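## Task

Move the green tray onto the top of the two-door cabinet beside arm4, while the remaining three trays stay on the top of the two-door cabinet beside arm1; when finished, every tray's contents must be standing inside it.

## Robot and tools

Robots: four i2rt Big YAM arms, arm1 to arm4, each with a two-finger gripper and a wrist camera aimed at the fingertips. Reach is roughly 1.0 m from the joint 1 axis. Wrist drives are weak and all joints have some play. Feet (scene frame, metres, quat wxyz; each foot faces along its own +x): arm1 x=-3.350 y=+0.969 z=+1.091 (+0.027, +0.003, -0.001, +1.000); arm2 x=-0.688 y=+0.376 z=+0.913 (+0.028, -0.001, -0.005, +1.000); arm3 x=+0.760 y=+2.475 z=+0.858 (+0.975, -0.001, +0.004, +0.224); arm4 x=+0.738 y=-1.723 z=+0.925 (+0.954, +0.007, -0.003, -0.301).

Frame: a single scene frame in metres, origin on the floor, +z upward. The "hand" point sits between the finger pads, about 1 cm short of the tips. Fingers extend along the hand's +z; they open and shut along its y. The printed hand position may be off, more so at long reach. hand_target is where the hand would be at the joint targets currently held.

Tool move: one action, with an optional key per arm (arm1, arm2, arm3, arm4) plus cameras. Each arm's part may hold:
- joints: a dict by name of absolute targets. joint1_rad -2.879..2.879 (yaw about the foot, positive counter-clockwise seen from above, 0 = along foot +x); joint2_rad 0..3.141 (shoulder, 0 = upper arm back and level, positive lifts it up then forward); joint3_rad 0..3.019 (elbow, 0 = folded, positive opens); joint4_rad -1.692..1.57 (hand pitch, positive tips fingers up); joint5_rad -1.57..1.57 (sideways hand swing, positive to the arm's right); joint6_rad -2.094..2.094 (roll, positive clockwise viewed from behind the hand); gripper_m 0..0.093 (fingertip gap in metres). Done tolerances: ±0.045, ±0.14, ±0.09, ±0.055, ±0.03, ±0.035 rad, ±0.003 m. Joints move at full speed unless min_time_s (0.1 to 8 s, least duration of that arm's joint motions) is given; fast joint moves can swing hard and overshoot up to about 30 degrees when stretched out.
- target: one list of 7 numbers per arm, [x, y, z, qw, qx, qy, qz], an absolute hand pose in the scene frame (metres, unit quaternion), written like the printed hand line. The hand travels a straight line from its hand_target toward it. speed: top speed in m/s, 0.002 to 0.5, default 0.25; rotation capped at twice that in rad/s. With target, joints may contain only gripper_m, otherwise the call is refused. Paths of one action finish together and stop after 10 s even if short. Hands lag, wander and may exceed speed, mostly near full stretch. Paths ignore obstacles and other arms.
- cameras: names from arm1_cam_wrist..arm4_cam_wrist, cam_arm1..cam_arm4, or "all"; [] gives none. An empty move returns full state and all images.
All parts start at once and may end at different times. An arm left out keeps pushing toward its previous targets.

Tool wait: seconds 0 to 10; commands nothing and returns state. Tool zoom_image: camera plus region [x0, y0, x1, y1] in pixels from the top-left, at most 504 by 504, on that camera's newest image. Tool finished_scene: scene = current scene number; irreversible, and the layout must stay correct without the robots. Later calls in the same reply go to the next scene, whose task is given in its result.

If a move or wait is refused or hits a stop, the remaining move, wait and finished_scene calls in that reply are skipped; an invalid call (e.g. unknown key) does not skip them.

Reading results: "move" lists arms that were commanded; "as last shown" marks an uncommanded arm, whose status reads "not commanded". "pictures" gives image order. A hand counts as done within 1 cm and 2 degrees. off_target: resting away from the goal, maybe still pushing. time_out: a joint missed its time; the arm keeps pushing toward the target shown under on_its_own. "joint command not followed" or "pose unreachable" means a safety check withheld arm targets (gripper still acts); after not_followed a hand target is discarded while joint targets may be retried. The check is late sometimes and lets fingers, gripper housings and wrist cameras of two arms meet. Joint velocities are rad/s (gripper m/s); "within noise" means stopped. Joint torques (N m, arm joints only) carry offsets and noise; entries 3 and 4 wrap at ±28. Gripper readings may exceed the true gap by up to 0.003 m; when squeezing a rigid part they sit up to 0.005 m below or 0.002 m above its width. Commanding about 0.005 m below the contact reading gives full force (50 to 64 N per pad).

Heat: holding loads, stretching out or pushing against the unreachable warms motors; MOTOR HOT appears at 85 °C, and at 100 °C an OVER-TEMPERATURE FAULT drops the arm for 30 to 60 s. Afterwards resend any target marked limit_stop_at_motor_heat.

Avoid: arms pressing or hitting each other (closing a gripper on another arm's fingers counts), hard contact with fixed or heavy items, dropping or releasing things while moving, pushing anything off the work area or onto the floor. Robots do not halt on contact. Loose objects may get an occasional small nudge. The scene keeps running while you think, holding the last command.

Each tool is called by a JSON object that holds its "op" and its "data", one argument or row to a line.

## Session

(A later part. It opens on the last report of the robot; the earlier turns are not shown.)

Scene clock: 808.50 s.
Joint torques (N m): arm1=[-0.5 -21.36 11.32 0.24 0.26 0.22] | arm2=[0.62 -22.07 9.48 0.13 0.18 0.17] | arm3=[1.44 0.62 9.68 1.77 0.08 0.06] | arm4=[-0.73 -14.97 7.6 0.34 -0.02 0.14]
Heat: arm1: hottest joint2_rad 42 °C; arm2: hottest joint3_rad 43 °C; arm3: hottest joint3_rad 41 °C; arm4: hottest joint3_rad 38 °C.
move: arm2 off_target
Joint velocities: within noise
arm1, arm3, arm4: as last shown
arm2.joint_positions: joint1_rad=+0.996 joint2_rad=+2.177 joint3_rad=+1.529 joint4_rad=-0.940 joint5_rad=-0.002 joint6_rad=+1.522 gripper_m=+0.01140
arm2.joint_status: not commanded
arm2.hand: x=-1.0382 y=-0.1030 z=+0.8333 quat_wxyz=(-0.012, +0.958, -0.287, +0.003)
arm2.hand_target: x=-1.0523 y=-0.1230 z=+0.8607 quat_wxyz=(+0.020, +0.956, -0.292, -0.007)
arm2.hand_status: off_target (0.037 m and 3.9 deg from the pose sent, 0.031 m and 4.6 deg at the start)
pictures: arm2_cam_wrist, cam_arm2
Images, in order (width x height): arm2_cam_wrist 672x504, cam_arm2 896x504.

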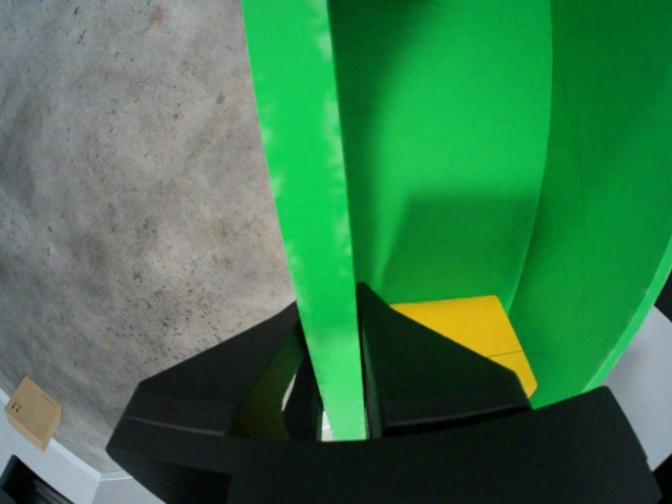

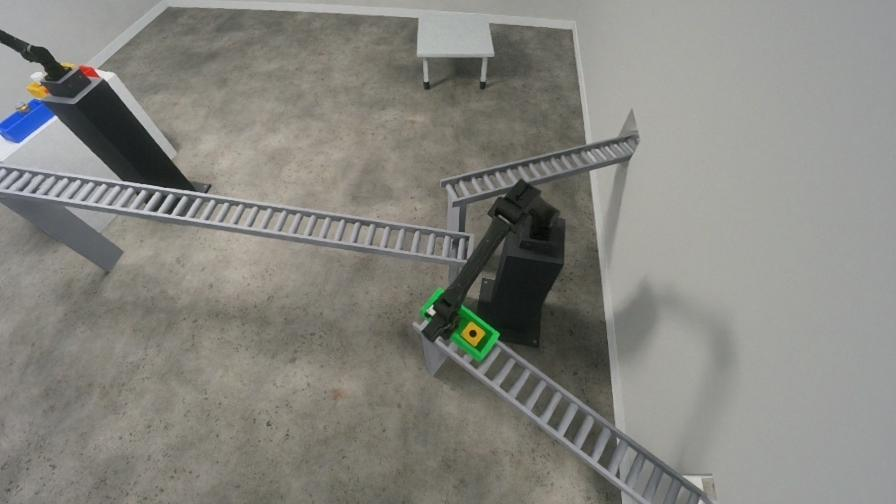

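{"op": "move", "data": {
  "arm2": {"target":[-1.057,-0.130,0.835,0.02,0.956,-0.292,-0.007],"speed":0.1},
  "cameras": ["cam_arm2","arm2_cam_wrist"]
}}

{"op": "zoom_image", "data": {
  "camera": "cam_arm2",
  "region": [400, 260, 540, 400]
}}

Scene clock: 830.27 s.
Joint torques (N m): arm1=[-0.62 -21.01 11.32 0.24 0.26 0.23] | arm2=[-0.09 -21.83 10.03 -0.06 0.08 0.16] | arm3=[1.38 0.79 9.69 1.77 0.08 0.06] | arm4=[-0.56 -14.92 7.6 0.35 -0.02 0.14]
Heat: arm1: hottest joint2_rad 42 °C; arm2: hottest joint3_rad 42 °C; arm3: hottest joint3_rad 42 °C; arm4: hottest joint3_rad 38 °C.
move: arm2 off_target
Joint velocities: within noise
arm1, arm3, arm4: as last shown
arm2.joint_positions: joint1_rad=+0.996 joint2_rad=+2.229 joint3_rad=+1.537 joint4_rad=-0.906 joint5_rad=-0.002 joint6_rad=+1.522 gripper_m=+0.01140
arm2.joint_status: not commanded
arm2.hand: x=-1.0386 y=-0.1034 z=+0.8056 quat_wxyz=(-0.017, +0.958, -0.287, +0.005)
arm2.hand_target: x=-1.0560 y=-0.1285 z=+0.8360 quat_wxyz=(+0.020, +0.956, -0.292, -0.007)
arm2.hand_status: off_target (0.044 m and 4.5 deg from the pose sent, 0.033 m and 3.9 deg at the start)
pictures: arm2_cam_wrist, cam_arm2
Images, in order (width x height): arm2_cam_wrist 672x504, cam_arm2 896x504.

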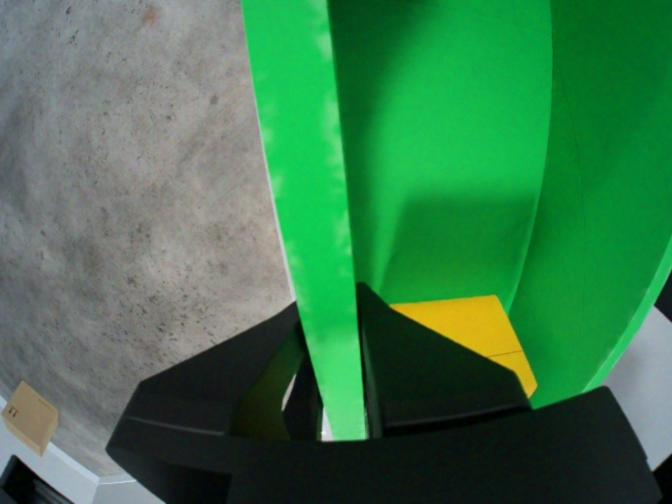

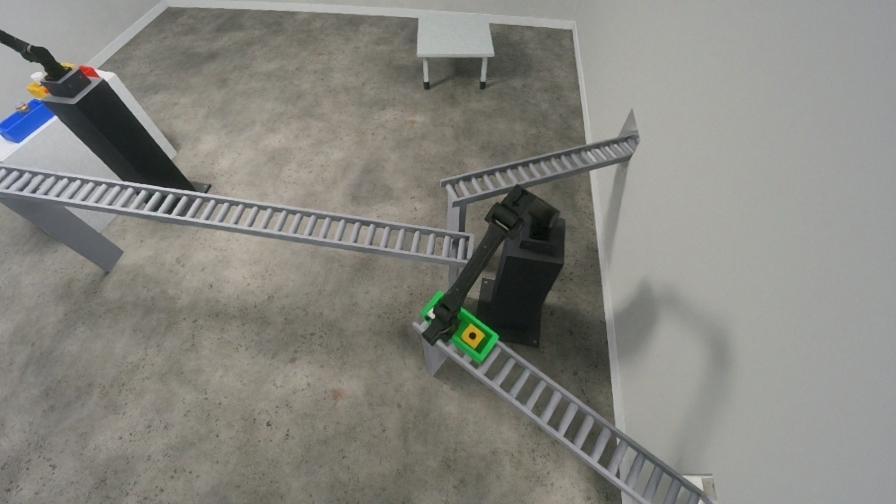

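Scaled by 3.600 from the camera's image (finer frame: 1280x720).

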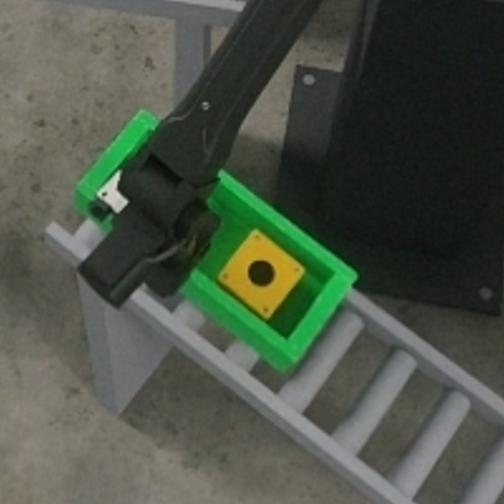

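{"op": "move", "data": {
  "arm2": {"target":[-1.057,-0.130,0.815,0.02,0.956,-0.292,-0.007],"speed":0.08},
  "cameras": ["cam_arm2","arm2_cam_wrist"]
}}

{"op": "zoom_image", "data": {
  "camera": "cam_arm2",
  "region": [400, 260, 540, 400]
}}

Scene clock: 852.47 s.
Joint torques (N m): arm1=[-0.5 -21.19 11.33 0.28 0.28 0.21] | arm2=[1.08 -22.71 9.59 0.18 0.07 0.09] | arm3=[1.44 0.79 9.68 1.78 0.07 0.06] | arm4=[-0.56 -15.03 7.58 0.39 -0.02 0.14]
Heat: arm1: hottest joint2_rad 42 °C; arm2: hottest joint3_rad 40 °C; arm3: hottest joint3_rad 42 °C; arm4: hottest joint3_rad 39 °C.
move: arm2 off_target
Joint velocities: within noise
arm1, arm3, arm4: as last shown
arm2.joint_positions: joint1_rad=+0.996 joint2_rad=+2.258 joint3_rad=+1.537 joint4_rad=-0.872 joint5_rad=-0.002 joint6_rad=+1.522 gripper_m=+0.01140
arm2.joint_status: not commanded
arm2.hand: x=-1.0393 y=-0.1042 z=+0.7886 quat_wxyz=(-0.015, +0.958, -0.287, +0.004)
arm2.hand_target: x=-1.0561 y=-0.1287 z=+0.8160 quat_wxyz=(+0.020, +0.956, -0.292, -0.007)
arm2.hand_status: off_target (0.041 m and 4.2 deg from the pose sent, 0.034 m and 4.5 deg at the start)
pictures: arm2_cam_wrist, cam_arm2
Images, in order (width x height): arm2_cam_wrist 672x504, cam_arm2 896x504.

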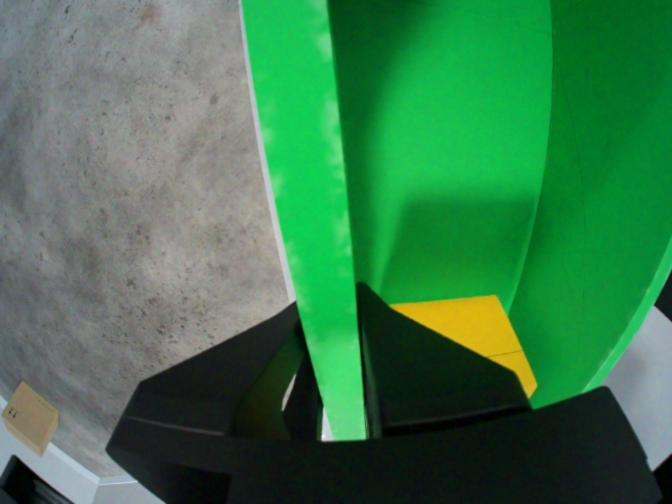

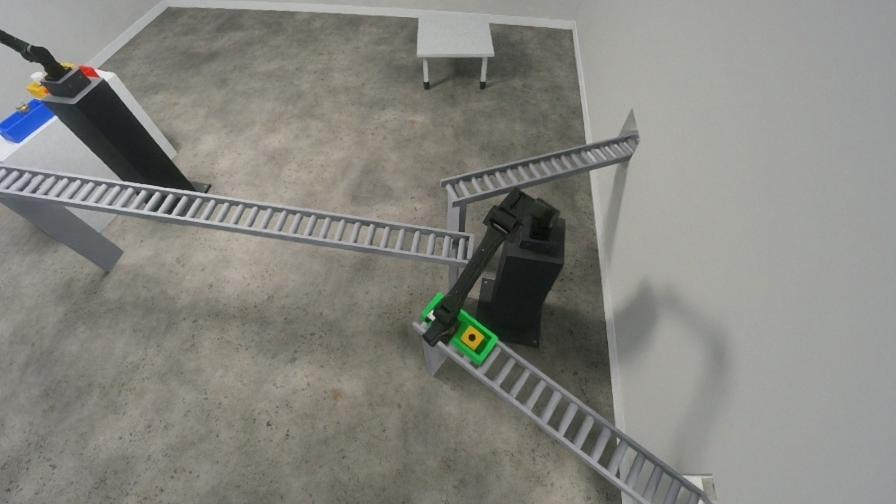

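Scaled by 3.600 from the camera's image (finer frame: 1280x720).

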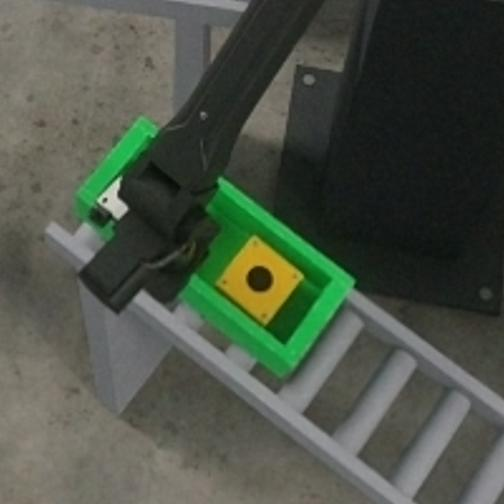

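{"op": "move", "data": {
  "arm2": {"target":[-1.057,-0.130,0.798,0.02,0.956,-0.292,-0.007],"speed":0.08},
  "cameras": ["cam_arm2","arm2_cam_wrist"]
}}

{"op": "zoom_image", "data": {
  "camera": "cam_arm2",
  "region": [400, 260, 540, 400]
}}

Scene clock: 862.13 s.
Joint torques (N m): arm1=[-0.67 -21.3 11.34 0.25 0.26 0.22] | arm2=[0.15 -22.24 9.28 0.05 0.1 0.18] | arm3=[1.44 0.73 9.65 1.8 0.07 0.06] | arm4=[-0.67 -15.03 7.62 0.47 -0.02 0.13]
Heat: arm1: hottest joint2_rad 42 °C; arm2: hottest joint3_rad 39 °C; arm3: hottest joint3_rad 42 °C; arm4: hottest joint3_rad 39 °C.
move: arm2 off_target
Joint velocities: within noise
arm1, arm3, arm4: as last shown
arm2.joint_positions: joint1_rad=+0.996 joint2_rad=+2.285 joint3_rad=+1.537 joint4_rad=-0.843 joint5_rad=-0.002 joint6_rad=+1.523 gripper_m=+0.01140
arm2.joint_status: not commanded
arm2.hand: x=-1.0394 y=-0.1042 z=+0.7726 quat_wxyz=(-0.014, +0.958, -0.287, +0.004)
arm2.hand_target: x=-1.0561 y=-0.1288 z=+0.7991 quat_wxyz=(+0.020, +0.956, -0.292, -0.007)
arm2.hand_status: off_target (0.040 m and 4.1 deg from the pose sent, 0.033 m and 4.2 deg at the start)
pictures: arm2_cam_wrist, cam_arm2
Images, in order (width x height): arm2_cam_wrist 672x504, cam_arm2 896x504.

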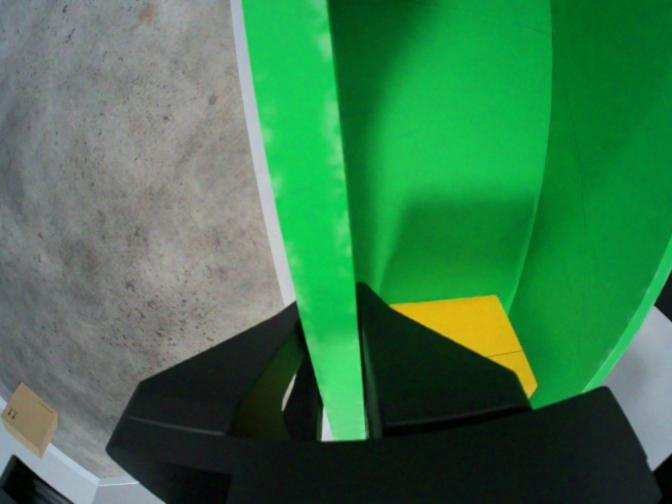

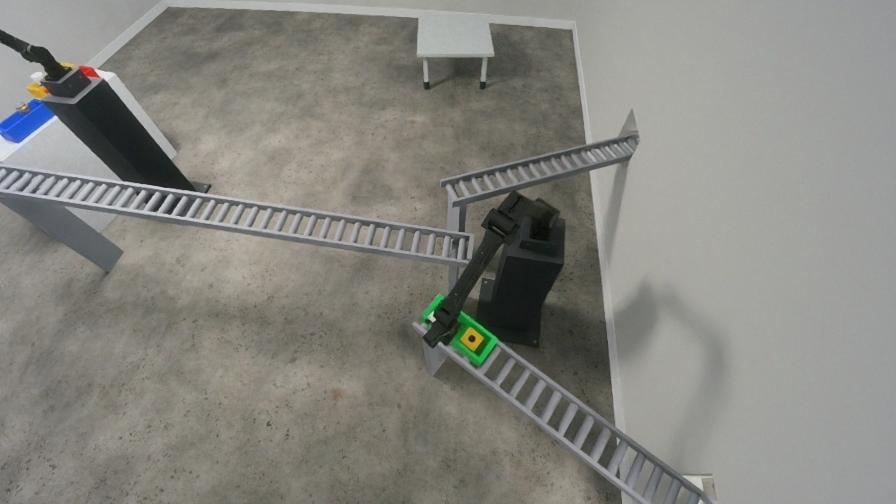

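Scaled by 3.600 from the camera's image (finer frame: 1280x720).

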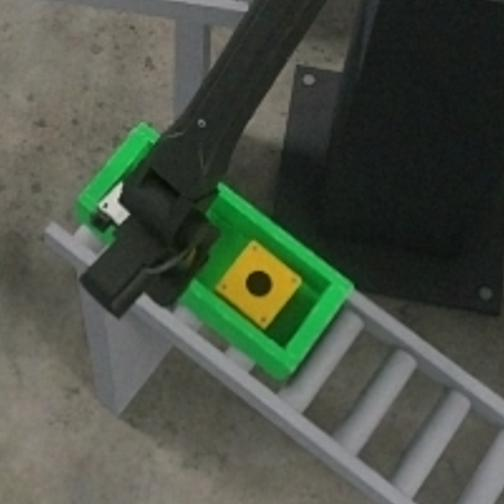

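{"op": "move", "data": {
  "arm2": {"target":[-1.057,-0.130,0.783,0.02,0.956,-0.292,-0.007],"speed":0.08},
  "cameras": ["cam_arm2","arm2_cam_wrist"]
}}

{"op": "zoom_image", "data": {
  "camera": "cam_arm2",
  "region": [400, 260, 540, 400]
}}

Scene clock: 884.93 s.
Joint torques (N m): arm1=[-0.5 -20.89 11.3 0.31 0.27 0.21] | arm2=[1.14 -22.3 9.32 0.29 0.12 0.17] | arm3=[1.44 0.85 9.69 1.8 0.07 0.06] | arm4=[-0.91 -14.97 7.62 0.39 -0.03 0.13]
Heat: arm1: hottest joint2_rad 42 °C; arm2: hottest joint3_rad 39 °C; arm3: hottest joint3_rad 42 °C; arm4: hottest joint3_rad 39 °C.
move: arm2 off_target
Joint velocities: within noise
arm1, arm4: as last shown
arm2.joint_positions: joint1_rad=+0.996 joint2_rad=+2.311 joint3_rad=+1.537 joint4_rad=-0.818 joint5_rad=-0.002 joint6_rad=+1.523 gripper_m=+0.01140
arm2.joint_status: not commanded
arm2.hand: x=-1.0390 y=-0.1035 z=+0.7580 quat_wxyz=(-0.014, +0.958, -0.287, +0.004)
arm2.hand_target: x=-1.0561 y=-0.1287 z=+0.7840 quat_wxyz=(+0.020, +0.956, -0.292, -0.007)
arm2.hand_status: off_target (0.041 m and 4.1 deg from the pose sent, 0.033 m and 4.1 deg at the start)
arm3.joint_positions: joint1_rad=-0.464 joint2_rad=+0.621 joint3_rad=+1.351 joint4_rad=-1.179 joint5_rad=+0.120 joint6_rad=+0.657 gripper_m=+0.09396
arm3.joint_status: not commanded
arm3.hand: x=+1.0245 y=+2.4525 z=+1.4105 quat_wxyz=(-0.518, -0.307, -0.790, -0.118)
arm3.hand_target: x=+1.0215 y=+2.4526 z=+1.4253 quat_wxyz=(-0.530, -0.305, -0.781, -0.122)
arm3.hand_status: not commanded
pictures: arm2_cam_wrist, cam_arm2
Images, in order (width x height): arm2_cam_wrist 672x504, cam_arm2 896x504.

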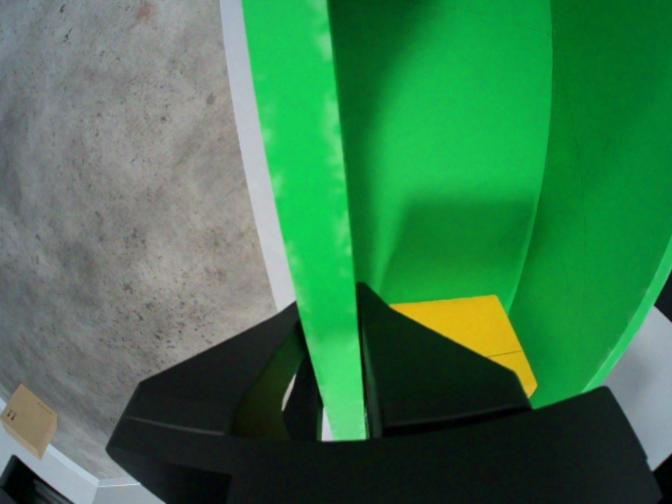

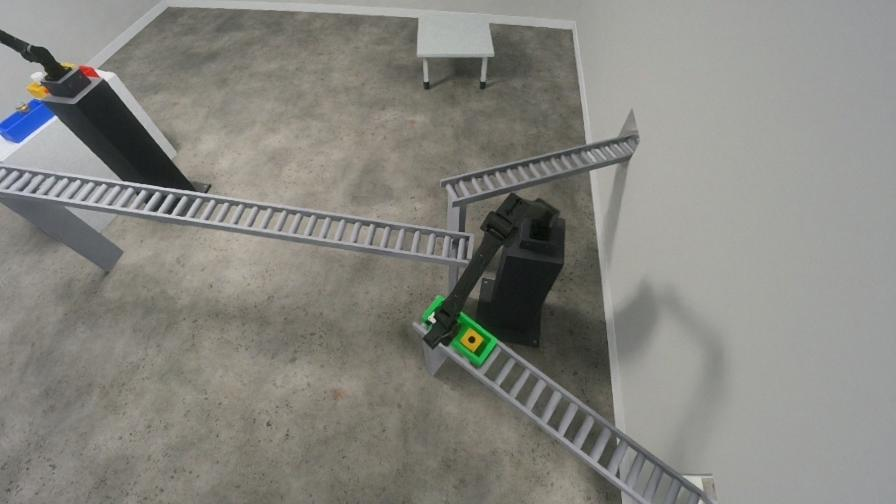

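Scaled by 3.600 from the camera's image (finer frame: 1280x720).

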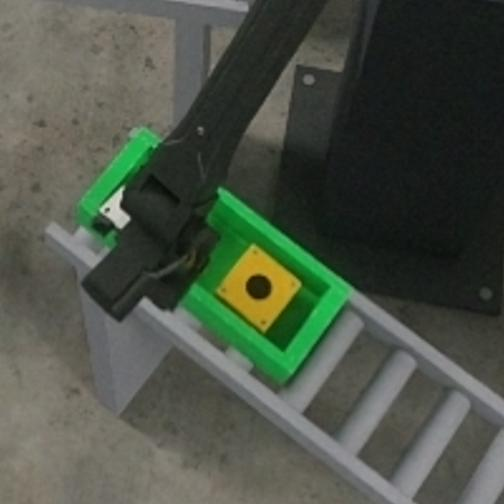

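{"op": "move", "data": {
  "arm2": {"target":[-1.057,-0.130,0.768,0.02,0.956,-0.292,-0.007],"speed":0.08}
}}

{"op": "move", "data": {
  "arm2": {"target":[-1.057,-0.130,0.756,0.02,0.956,-0.292,-0.007],"speed":0.08},
  "cameras": ["cam_arm2","arm2_cam_wrist"]
}}

{"op": "zoom_image", "data": {
  "camera": "cam_arm2",
  "region": [400, 260, 540, 400]
}}

Scene clock: 893.47 s.
Joint torques (N m): arm1=[-0.67 -21.25 11.34 0.24 0.27 0.21] | arm2=[1.2 -21.07 9.32 0.47 0.23 0.18] | arm3=[1.38 0.73 9.65 1.78 0.07 0.06] | arm4=[-0.26 -14.86 7.6 0.47 -0.02 0.15]
Heat: arm1: hottest joint2_rad 42 °C; arm2: hottest joint3_rad 39 °C; arm3: hottest joint3_rad 42 °C; arm4: hottest joint3_rad 39 °C.
move: arm2 off_target
Joint velocities: within noise
arm1, arm3, arm4: as last shown
arm2.joint_positions: joint1_rad=+0.996 joint2_rad=+2.321 joint3_rad=+1.542 joint4_rad=-0.800 joint5_rad=-0.004 joint6_rad=+1.523 gripper_m=+0.01140
arm2.joint_status: not commanded
arm2.hand: x=-1.0409 y=-0.1070 z=+0.7531 quat_wxyz=(-0.008, +0.958, -0.287, +0.003)
arm2.hand_target: x=-1.0563 y=-0.1292 z=+0.7691 quat_wxyz=(+0.020, +0.956, -0.292, -0.007)
arm2.hand_status: off_target (0.032 m and 3.4 deg from the pose sent, 0.033 m and 4.1 deg at the start)
pictures: none

Scene clock: 894.43 s.
Joint torques (N m): arm1=[-0.5 -21.25 11.34 0.23 0.26 0.21] | arm2=[-0.03 -20.25 8.73 0.96 0.38 0.21] | arm3=[1.44 0.79 9.66 1.78 0.07 0.06] | arm4=[-0.73 -14.68 7.69 0.35 -0.02 0.15]
Heat: arm1: hottest joint2_rad 42 °C; arm2: hottest joint3_rad 39 °C; arm3: hottest joint3_rad 42 °C; arm4: hottest joint3_rad 39 °C.
move: arm2 off_target
Joint velocities: within noise
arm1, arm3, arm4: as last shown
arm2.joint_positions: joint1_rad=+0.996 joint2_rad=+2.327 joint3_rad=+1.548 joint4_rad=-0.791 joint5_rad=-0.009 joint6_rad=+1.523 gripper_m=+0.01140
arm2.joint_status: not commanded
arm2.hand: x=-1.0422 y=-0.1103 z=+0.7512 quat_wxyz=(-0.003, +0.958, -0.287, +0.004)
arm2.hand_target: x=-1.0564 y=-0.1294 z=+0.7570 quat_wxyz=(+0.020, +0.956, -0.292, -0.007)
arm2.hand_status: off_target (0.025 m and 3.0 deg from the pose sent, 0.028 m and 3.4 deg at the start)
pictures: arm2_cam_wrist, cam_arm2
Images, in order (width x height): arm2_cam_wrist 672x504, cam_arm2 896x504.

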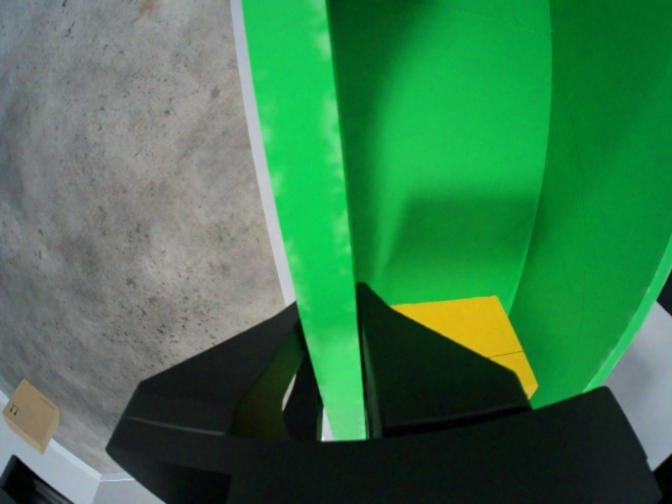

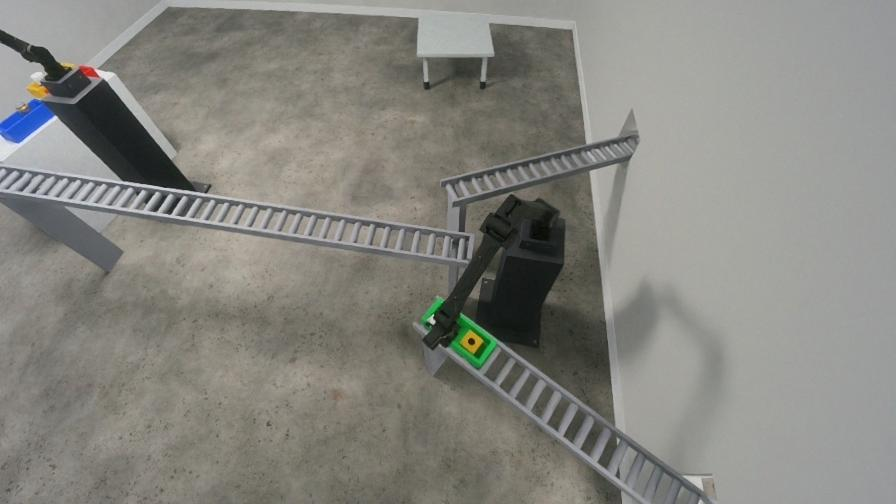

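Scaled by 3.600 from the camera's image (finer frame: 1280x720).

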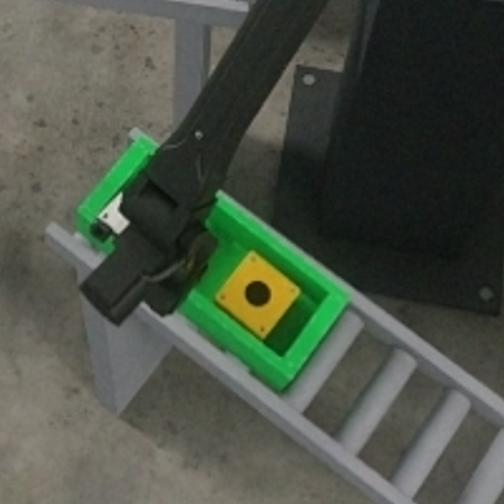

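{"op": "move", "data": {
  "arm2": {"joints":{"gripper_m":0.04}}
}}

{"op": "move", "data": {
  "arm2": {"target":[-1.057,-0.130,1.02,0.02,0.956,-0.292,-0.007],"speed":0.45}
}}

{"op": "wait", "data": {
  "seconds": 3,
  "cameras": ["cam_arm2","cam_arm4","arm4_cam_wrist"]
}}

Scene clock: 911.80 s.
Joint torques (N m): arm1=[-0.62 -21.01 11.36 0.25 0.27 0.23] | arm2=[1.32 -20.01 8.01 0.57 0.24 0.18] | arm3=[1.38 0.79 9.66 1.78 0.08 0.06] | arm4=[-0.38 -14.8 7.62 0.29 -0.03 0.17]
Heat: arm1: hottest joint2_rad 43 °C; arm2: hottest joint3_rad 38 °C; arm3: hottest joint3_rad 42 °C; arm4: hottest joint3_rad 39 °C.
move: arm2 done
Joint velocities: within noise
arm1.joint_positions: joint1_rad=+1.610 joint2_rad=+2.070 joint3_rad=+1.752 joint4_rad=-1.246 joint5_rad=-0.009 joint6_rad=-1.543 gripper_m=+0.03991
arm1.joint_status: not commanded
arm1.hand: x=-3.3573 y=+0.3414 z=+1.1534 quat_wxyz=(+0.001, +0.021, +1.000, -0.003)
arm1.hand_target: x=-3.3599 y=+0.3352 z=+1.1500 quat_wxyz=(+0.000, +0.026, +1.000, +0.000)
arm1.hand_status: not commanded
arm2.joint_positions: joint1_rad=+0.996 joint2_rad=+2.328 joint3_rad=+1.560 joint4_rad=-0.784 joint5_rad=-0.008 joint6_rad=+1.523 gripper_m=+0.03985
arm2.joint_status: all done
arm2.hand: x=-1.0471 y=-0.1167 z=+0.7541 quat_wxyz=(+0.006, +0.958, -0.287, +0.000)
arm2.hand_target: x=-1.0564 y=-0.1293 z=+0.7568 quat_wxyz=(+0.020, +0.956, -0.292, -0.007)
arm2.hand_status: not commanded
arm3: as last shown
arm4.joint_positions: joint1_rad=+1.304 joint2_rad=+1.686 joint3_rad=+1.221 joint4_rad=-1.106 joint5_rad=+0.006 joint6_rad=+0.689 gripper_m=+0.09397
arm4.joint_status: not commanded
arm4.hand: x=+1.1030 y=-1.4216 z=+1.0117 quat_wxyz=(-0.007, +0.002, -1.000, -0.003)
arm4.hand_target: x=+1.0998 y=-1.4203 z=+1.0001 quat_wxyz=(+0.000, +0.000, -1.000, +0.000)
arm4.hand_status: not commanded
pictures: none

Scene clock: 913.43 s.
Joint torques (N m): arm1=[-0.56 -21.3 11.38 0.23 0.27 0.22] | arm2=[0.03 -19.19 10.63 0.05 0.35 0.14] | arm3=[1.32 0.79 9.68 1.78 0.08 0.06] | arm4=[-0.44 -14.62 7.64 0.34 -0.01 0.15]
Heat: arm1: hottest joint2_rad 43 °C; arm2: hottest joint3_rad 39 °C; arm3: hottest joint3_rad 42 °C; arm4: hottest joint3_rad 39 °C.
move: arm2 off_target
Joint velocities: within noise
arm1, arm3, arm4: as last shown
arm2.joint_positions: joint1_rad=+0.998 joint2_rad=+1.993 joint3_rad=+1.725 joint4_rad=-1.278 joint5_rad=-0.008 joint6_rad=+1.524 gripper_m=+0.03990
arm2.joint_status: not commanded
arm2.hand: x=-1.0480 y=-0.1216 z=+1.0071 quat_wxyz=(+0.008, +0.958, -0.287, -0.001)
arm2.hand_target: x=-1.0567 y=-0.1295 z=+1.0200 quat_wxyz=(+0.020, +0.956, -0.292, -0.007)
arm2.hand_status: off_target (0.018 m and 1.7 deg from the pose sent, 0.266 m and 1.9 deg at the start; pose on its path clipped on 15 of 49 steps)
pictures: none

Scene clock: 916.43 s.
Joint torques (N m): arm1=[-0.5 -21.13 11.37 0.23 0.28 0.22] | arm2=[0.97 -19.37 10.73 -0.02 0.26 0.19] | arm3=[1.44 0.73 9.66 1.78 0.07 0.06] | arm4=[-0.91 -14.8 7.62 0.44 -0.02 0.16]
Heat: arm1: hottest joint2_rad 43 °C; arm2: hottest joint3_rad 39 °C; arm3: hottest joint3_rad 42 °C; arm4: hottest joint3_rad 39 °C.
Joint velocities: within noise
arm1.joint_positions: joint1_rad=+1.610 joint2_rad=+2.070 joint3_rad=+1.752 joint4_rad=-1.246 joint5_rad=-0.009 joint6_rad=-1.543 gripper_m=+0.03991
arm1.joint_status: not commanded
arm1.hand: x=-3.3573 y=+0.3414 z=+1.1534 quat_wxyz=(+0.001, +0.021, +1.000, -0.003)
arm1.hand_target: x=-3.3599 y=+0.3352 z=+1.1500 quat_wxyz=(+0.000, +0.026, +1.000, +0.000)
arm1.hand_status: not commanded
arm2.joint_positions: joint1_rad=+0.998 joint2_rad=+1.993 joint3_rad=+1.725 joint4_rad=-1.278 joint5_rad=-0.008 joint6_rad=+1.524 gripper_m=+0.03990
arm2.joint_status: not commanded
arm2.hand: x=-1.0480 y=-0.1216 z=+1.0071 quat_wxyz=(+0.008, +0.958, -0.287, -0.001)
arm2.hand_target: x=-1.0567 y=-0.1295 z=+1.0200 quat_wxyz=(+0.020, +0.956, -0.292, -0.007)
arm2.hand_status: off_target (0.018 m and 1.7 deg from the pose sent, 0.266 m and 1.9 deg at the start; pose on its path clipped on 15 of 49 steps)
arm3.joint_positions: joint1_rad=-0.464 joint2_rad=+0.621 joint3_rad=+1.351 joint4_rad=-1.179 joint5_rad=+0.120 joint6_rad=+0.657 gripper_m=+0.09396
arm3.joint_status: not commanded
arm3.hand: x=+1.0245 y=+2.4525 z=+1.4105 quat_wxyz=(-0.518, -0.307, -0.790, -0.118)
arm3.hand_target: x=+1.0215 y=+2.4526 z=+1.4253 quat_wxyz=(-0.530, -0.305, -0.781, -0.122)
arm3.hand_status: not commanded
arm4.joint_positions: joint1_rad=+1.304 joint2_rad=+1.686 joint3_rad=+1.221 joint4_rad=-1.106 joint5_rad=+0.006 joint6_rad=+0.689 gripper_m=+0.09397
arm4.joint_status: not commanded
arm4.hand: x=+1.1030 y=-1.4216 z=+1.0117 quat_wxyz=(-0.007, +0.002, -1.000, -0.003)
arm4.hand_target: x=+1.0998 y=-1.4203 z=+1.0001 quat_wxyz=(+0.000, +0.000, -1.000, +0.000)
arm4.hand_status: not commanded
wait: 3.00 s; at rest by 0.27 s
pictures: arm4_cam_wrist, cam_arm2, cam_arm4
Images, in order (width x height): arm4_cam_wrist 672x504, cam_arm2 896x504, cam_arm4 896x504.

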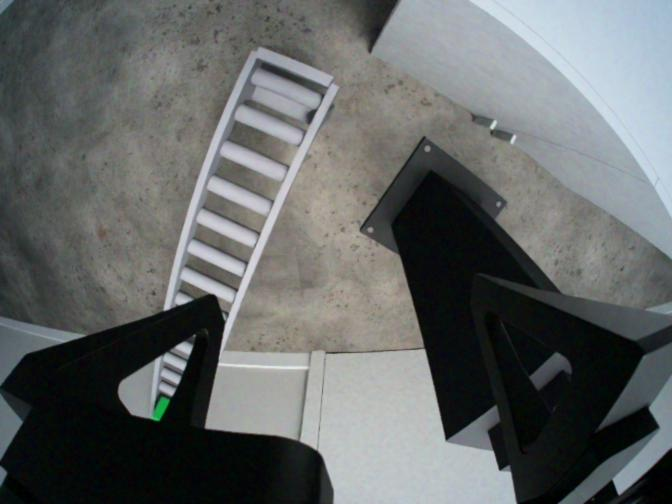

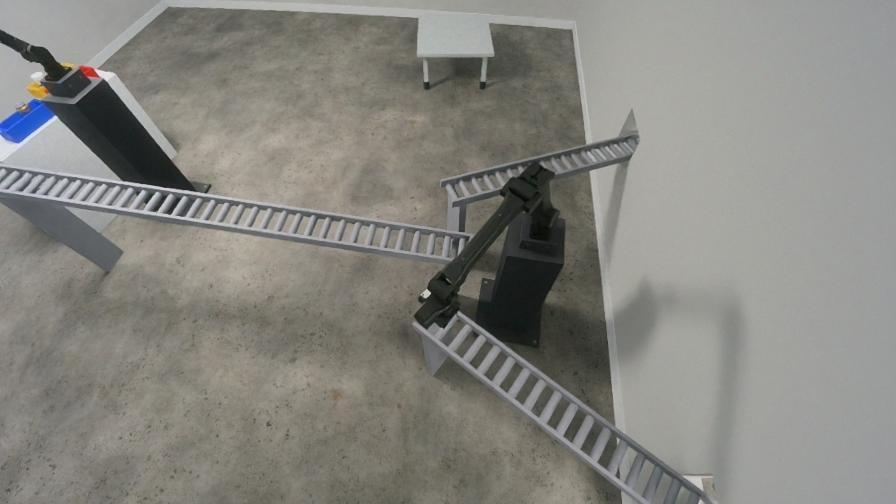

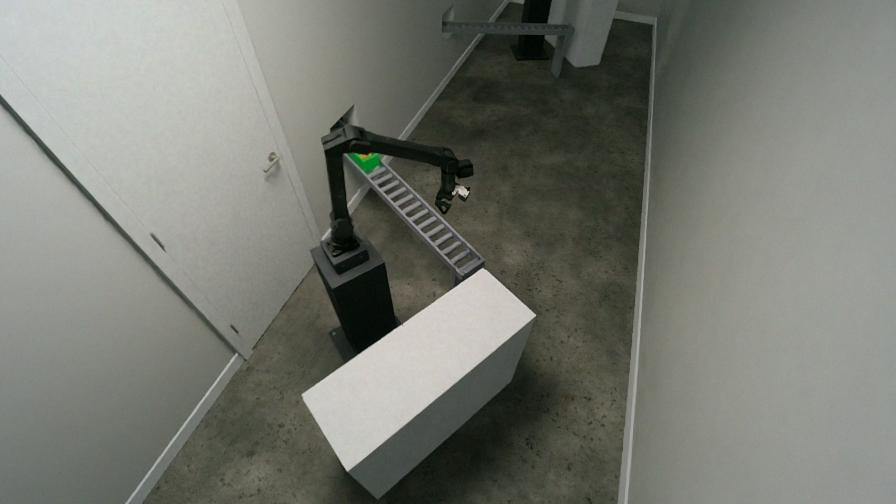

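{"op": "move", "data": {
  "arm4": {"target":[1.10,-1.42,1.12,0,0,1,0],"speed":0.4}
}}

{"op": "move", "data": {
  "arm4": {"joints":{"joint1_rad":0.1},"min_time_s":1.5},
  "cameras": ["arm4_cam_wrist","cam_arm4"]
}}

Scene clock: 958.97 s.
Joint torques (N m): arm1=[-0.44 -21.13 11.36 0.28 0.27 0.22] | arm2=[1.32 -19.72 10.84 -0.09 0.34 0.11] | arm3=[1.55 0.67 9.66 1.78 0.07 0.06] | arm4=[-0.21 -13.74 12.38 -0.58 -0.03 0.13]
Heat: arm1: hottest joint2_rad 43 °C; arm2: hottest joint3_rad 43 °C; arm3: hottest joint3_rad 42 °C; arm4: hottest joint3_rad 39 °C.
move: arm4 off_target
Joint velocities: within noise
arm1, arm2, arm3: as last shown
arm4.joint_positions: joint1_rad=+1.304 joint2_rad=+1.585 joint3_rad=+1.372 joint4_rad=-1.387 joint5_rad=+0.006 joint6_rad=+0.689 gripper_m=+0.09397
arm4.joint_status: not commanded
arm4.hand: x=+1.0921 y=-1.4310 z=+1.1117 quat_wxyz=(+0.004, +0.002, -1.000, +0.006)
arm4.hand_target: x=+1.0997 y=-1.4204 z=+1.1199 quat_wxyz=(+0.000, +0.000, -1.000, +0.000)
arm4.hand_status: off_target (0.016 m and 0.8 deg from the pose sent, 0.108 m and 0.9 deg at the start)
pictures: none

Scene clock: 960.90 s.
Joint torques (N m): arm1=[-0.5 -21.25 11.28 0.31 0.28 0.21] | arm2=[0.62 -20.01 10.84 -0.42 0.32 0.17] | arm3=[1.38 0.67 9.63 1.78 0.07 0.05] | arm4=[-0.38 -14.74 12.26 -0.65 0.06 0.13]
Heat: arm1: hottest joint2_rad 43 °C; arm2: hottest joint3_rad 44 °C; arm3: hottest joint3_rad 42 °C; arm4: hottest joint3_rad 40 °C.
move: arm4 done
Joint velocities: within noise
arm1, arm2, arm3: as last shown
arm4.joint_positions: joint1_rad=+0.097 joint2_rad=+1.590 joint3_rad=+1.372 joint4_rad=-1.387 joint5_rad=+0.004 joint6_rad=+0.691 gripper_m=+0.09398
arm4.joint_status: all done
arm4.hand: x=+1.1379 y=-1.9523 z=+1.1036 quat_wxyz=(+0.016, -0.566, -0.824, -0.004)
arm4.hand_target: x=+1.1494 y=-1.9572 z=+1.1142 quat_wxyz=(+0.006, -0.569, -0.823, -0.006)
arm4.hand_status: not commanded
Images, in order (width x height): arm4_cam_wrist 672x504, cam_arm4 896x504.

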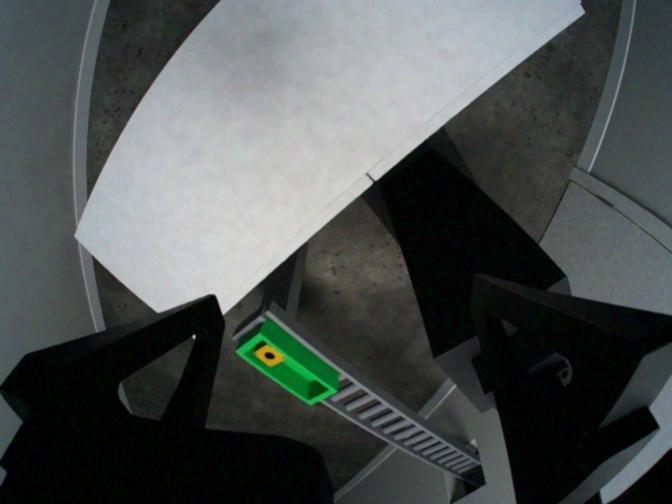

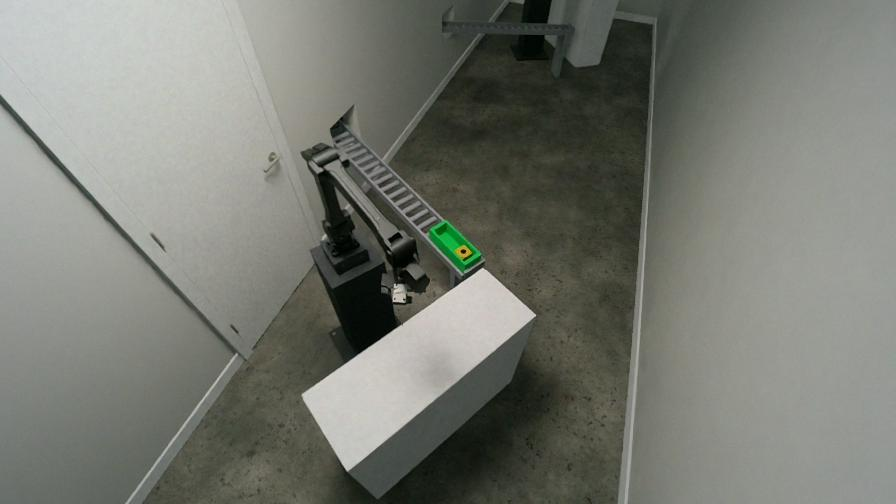

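{"op": "move", "data": {
  "arm4": {"target":[1.07,-1.29,0.95,0,0.284,0.959,0],"speed":0.4,"joints":{"gripper_m":0.055}},
  "cameras": ["arm4_cam_wrist"]
}}

Scene clock: 1018.27 s.
Joint torques (N m): arm1=[-0.38 -21.36 11.34 0.21 0.29 0.22] | arm2=[1.38 -19.02 10.67 -0.1 0.32 0.13] | arm3=[1.38 0.79 9.68 1.78 0.08 0.06] | arm4=[-1.85 -17.96 11.4 -0.64 0.3 0.17]
Heat: arm1: hottest joint2_rad 43 °C; arm2: hottest joint3_rad 45 °C; arm3: hottest joint3_rad 42 °C; arm4: hottest joint3_rad 48 °C.
move: arm4 off_target
Joint velocities: within noise
arm1, arm2, arm3: as last shown
arm4.joint_positions: joint1_rad=+1.535 joint2_rad=+1.916 joint3_rad=+1.349 joint4_rad=-1.037 joint5_rad=-0.005 joint6_rad=+1.482 gripper_m=+0.05507
arm4.joint_status: all done
arm4.hand: x=+1.0554 y=-1.3011 z=+0.9438 quat_wxyz=(+0.005, -0.275, -0.961, +0.008)
arm4.hand_target: x=+1.0696 y=-1.2906 z=+0.9501 quat_wxyz=(+0.000, -0.284, -0.959, +0.000)
arm4.hand_status: off_target (0.019 m and 1.5 deg from the pose sent, 0.683 m and 36.0 deg at the start)
Images, in order (width x height): arm4_cam_wrist 672x504.

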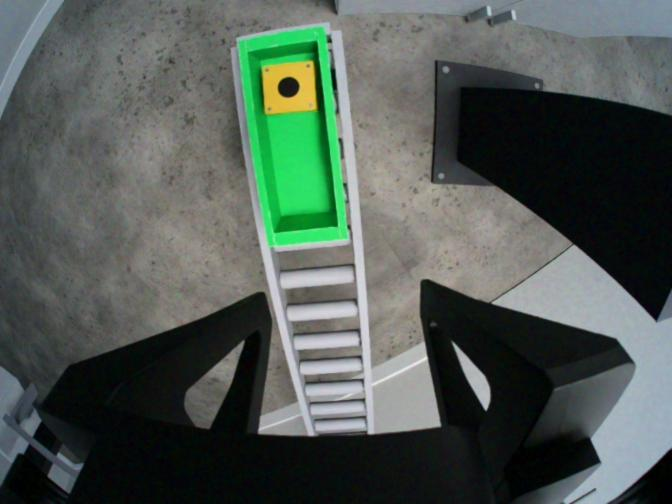

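{"op": "move", "data": {
  "arm4": {"target":[1.09,-1.288,0.74,0,0.242,0.970,0],"speed":0.25},
  "cameras": ["arm4_cam_wrist"]
}}

Scene clock: 1046.30 s.
Joint torques (N m): arm1=[-0.44 -21.3 11.3 0.18 0.27 0.22] | arm2=[1.61 -19.25 10.81 -0.03 0.31 0.14] | arm3=[1.44 0.73 9.66 1.81 0.07 0.06] | arm4=[-1.79 -21.07 8.05 0.13 0.29 -0.04]
Heat: arm1: hottest joint2_rad 43 °C; arm2: hottest joint3_rad 45 °C; arm3: hottest joint3_rad 42 °C; arm4: hottest joint3_rad 50 °C.
move: arm4 off_target
Joint velocities: within noise
arm1, arm2, arm3: as last shown
arm4.joint_positions: joint1_rad=+1.509 joint2_rad=+2.316 joint3_rad=+1.362 joint4_rad=-0.670 joint5_rad=-0.004 joint6_rad=+1.390 gripper_m=+0.05507
arm4.joint_status: not commanded
arm4.hand: x=+1.0737 y=-1.3008 z=+0.7367 quat_wxyz=(+0.010, -0.243, -0.970, +0.017)
arm4.hand_target: x=+1.0898 y=-1.2885 z=+0.7407 quat_wxyz=(+0.000, -0.242, -0.970, +0.000)
arm4.hand_status: off_target (0.021 m and 2.2 deg from the pose sent, 0.207 m and 4.1 deg at the start)
Images, in order (width x height): arm4_cam_wrist 672x504.

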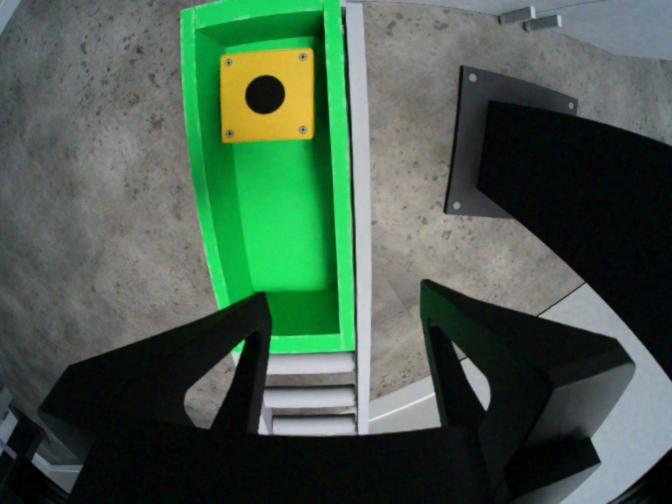

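{"op": "move", "data": {
  "arm4": {"target":[1.083,-1.286,0.65,-0.010,-0.229,-0.973,-0.017],"speed":0.2},
  "cameras": ["arm4_cam_wrist"]
}}

Scene clock: 1089.93 s.
Joint torques (N m): arm1=[-0.38 -21.25 11.38 0.18 0.27 0.2] | arm2=[1.14 -18.96 10.91 -0.23 0.36 0.15] | arm3=[1.49 0.67 9.66 1.78 0.07 0.06] | arm4=[-0.73 -21.6 6.46 0.21 0.32 -0.04]
Heat: arm1: hottest joint2_rad 43 °C; arm2: hottest joint3_rad 45 °C; arm3: hottest joint3_rad 43 °C; arm4: hottest joint3_rad 44 °C.
move: arm4 off_target
Joint velocities: within noise
arm1, arm2, arm3: as last shown
arm4.joint_positions: joint1_rad=+1.509 joint2_rad=+2.494 joint3_rad=+1.393 joint4_rad=-0.476 joint5_rad=-0.001 joint6_rad=+1.376 gripper_m=+0.05507
arm4.joint_status: not commanded
arm4.hand: x=+1.0752 y=-1.2997 z=+0.6498 quat_wxyz=(-0.002, -0.237, -0.972, -0.004)
arm4.hand_target: x=+1.0828 y=-1.2862 z=+0.6505 quat_wxyz=(-0.010, -0.229, -0.973, -0.017)
arm4.hand_status: off_target (0.016 m and 1.9 deg from the pose sent, 0.088 m and 4.8 deg at the start)
Images, in order (width x height): arm4_cam_wrist 672x504.

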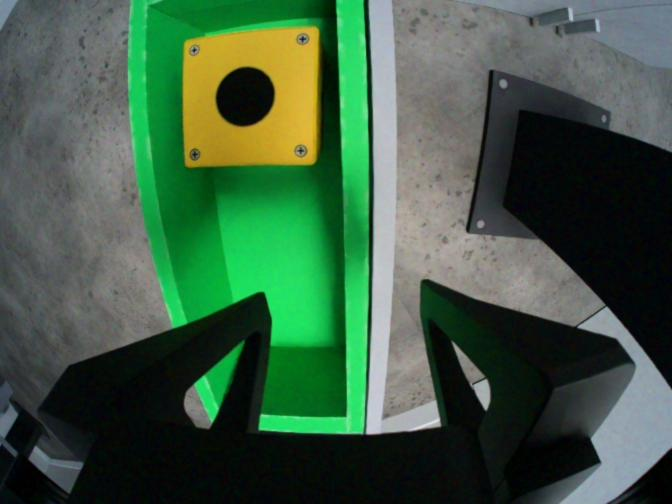

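{"op": "move", "data": {
  "arm4": {"target":[1.080,-1.290,0.60,-0.010,-0.229,-0.973,-0.017],"speed":0.15},
  "cameras": ["arm4_cam_wrist","cam_arm4"]
}}

{"op": "zoom_image", "data": {
  "camera": "cam_arm4",
  "region": [390, 190, 510, 300]
}}

Scene clock: 1114.20 s.
Joint torques (N m): arm1=[-0.79 -21.01 11.38 0.24 0.27 0.23] | arm2=[1.61 -18.9 10.82 -0.27 0.27 0.13] | arm3=[1.44 0.73 9.68 1.8 0.08 0.06] | arm4=[-0.38 -21.01 5.82 0.28 0.32 -0.05]
Heat: arm1: hottest joint2_rad 43 °C; arm2: hottest joint3_rad 46 °C; arm3: hottest joint3_rad 43 °C; arm4: hottest joint3_rad 43 °C.
move: arm4 off_target
Joint velocities: within noise
arm1, arm2, arm3: as last shown
arm4.joint_positions: joint1_rad=+1.509 joint2_rad=+2.599 joint3_rad=+1.439 joint4_rad=-0.413 joint5_rad=-0.001 joint6_rad=+1.376 gripper_m=+0.05507
arm4.joint_status: not commanded
arm4.hand: x=+1.0737 y=-1.3017 z=+0.6031 quat_wxyz=(-0.002, -0.237, -0.972, -0.006)
arm4.hand_target: x=+1.0799 y=-1.2902 z=+0.6004 quat_wxyz=(-0.010, -0.229, -0.973, -0.017)
arm4.hand_status: off_target (0.014 m and 1.7 deg from the pose sent, 0.051 m and 1.9 deg at the start)
Images, in order (width x height): arm4_cam_wrist 672x504, cam_arm4 896x504.

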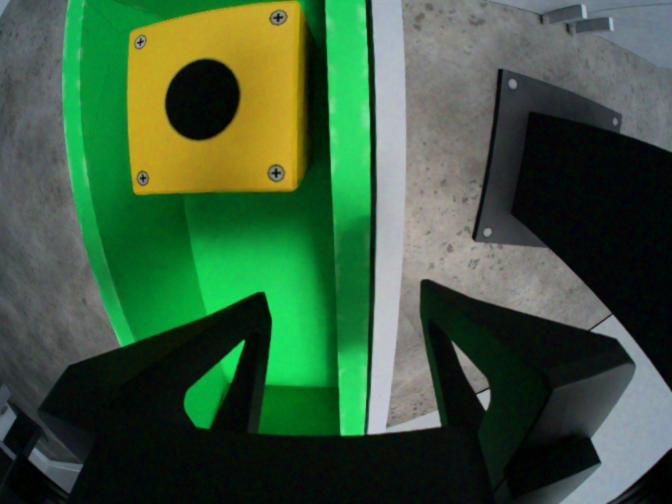

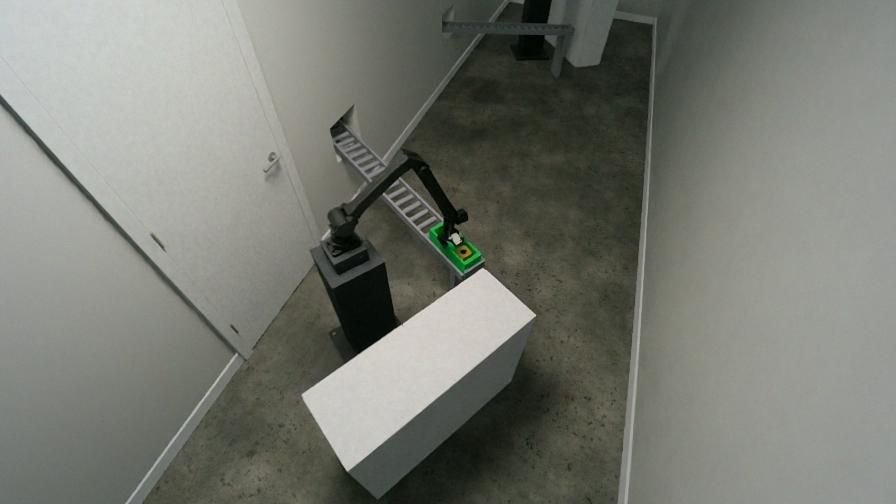

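Scaled by 4.200 from the camera's image (finer frame: 1280x720).

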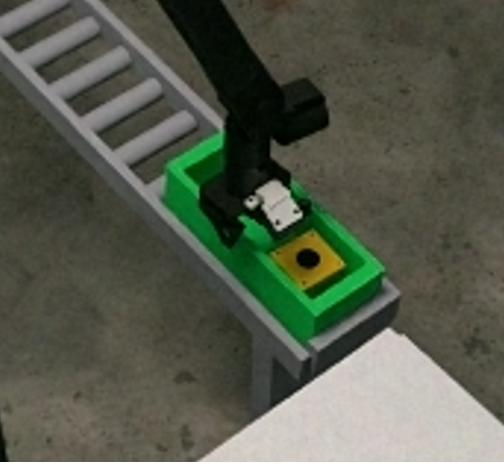

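{"op": "move", "data": {
  "arm4": {"target":[1.082,-1.292,0.577,-0.010,-0.229,-0.973,-0.017],"speed":0.1},
  "cameras": ["arm4_cam_wrist"]
}}

Scene clock: 1121.97 s.
Joint torques (N m): arm1=[-0.73 -21.19 11.4 0.23 0.27 0.21] | arm2=[0.32 -19.96 10.7 -0.39 0.39 0.13] | arm3=[1.49 0.67 9.66 1.77 0.07 0.06] | arm4=[-1.03 -20.84 5.76 0.34 0.31 -0.05]
Heat: arm1: hottest joint2_rad 43 °C; arm2: hottest joint3_rad 46 °C; arm3: hottest joint3_rad 43 °C; arm4: hottest joint3_rad 42 °C.
move: arm4 off_target
Joint velocities: within noise
arm1, arm2, arm3: as last shown
arm4.joint_positions: joint1_rad=+1.509 joint2_rad=+2.646 joint3_rad=+1.471 joint4_rad=-0.391 joint5_rad=-0.001 joint6_rad=+1.371 gripper_m=+0.05507
arm4.joint_status: not commanded
arm4.hand: x=+1.0754 y=-1.2995 z=+0.5837 quat_wxyz=(-0.004, -0.234, -0.972, -0.009)
arm4.hand_target: x=+1.0819 y=-1.2922 z=+0.5775 quat_wxyz=(-0.010, -0.229, -0.973, -0.017)
arm4.hand_status: off_target (0.012 m and 1.3 deg from the pose sent, 0.029 m and 1.7 deg at the start)
Images, in order (width x height): arm4_cam_wrist 672x504.

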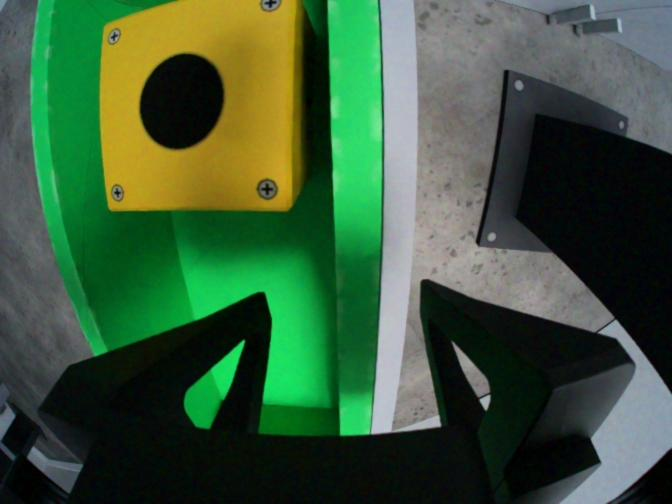

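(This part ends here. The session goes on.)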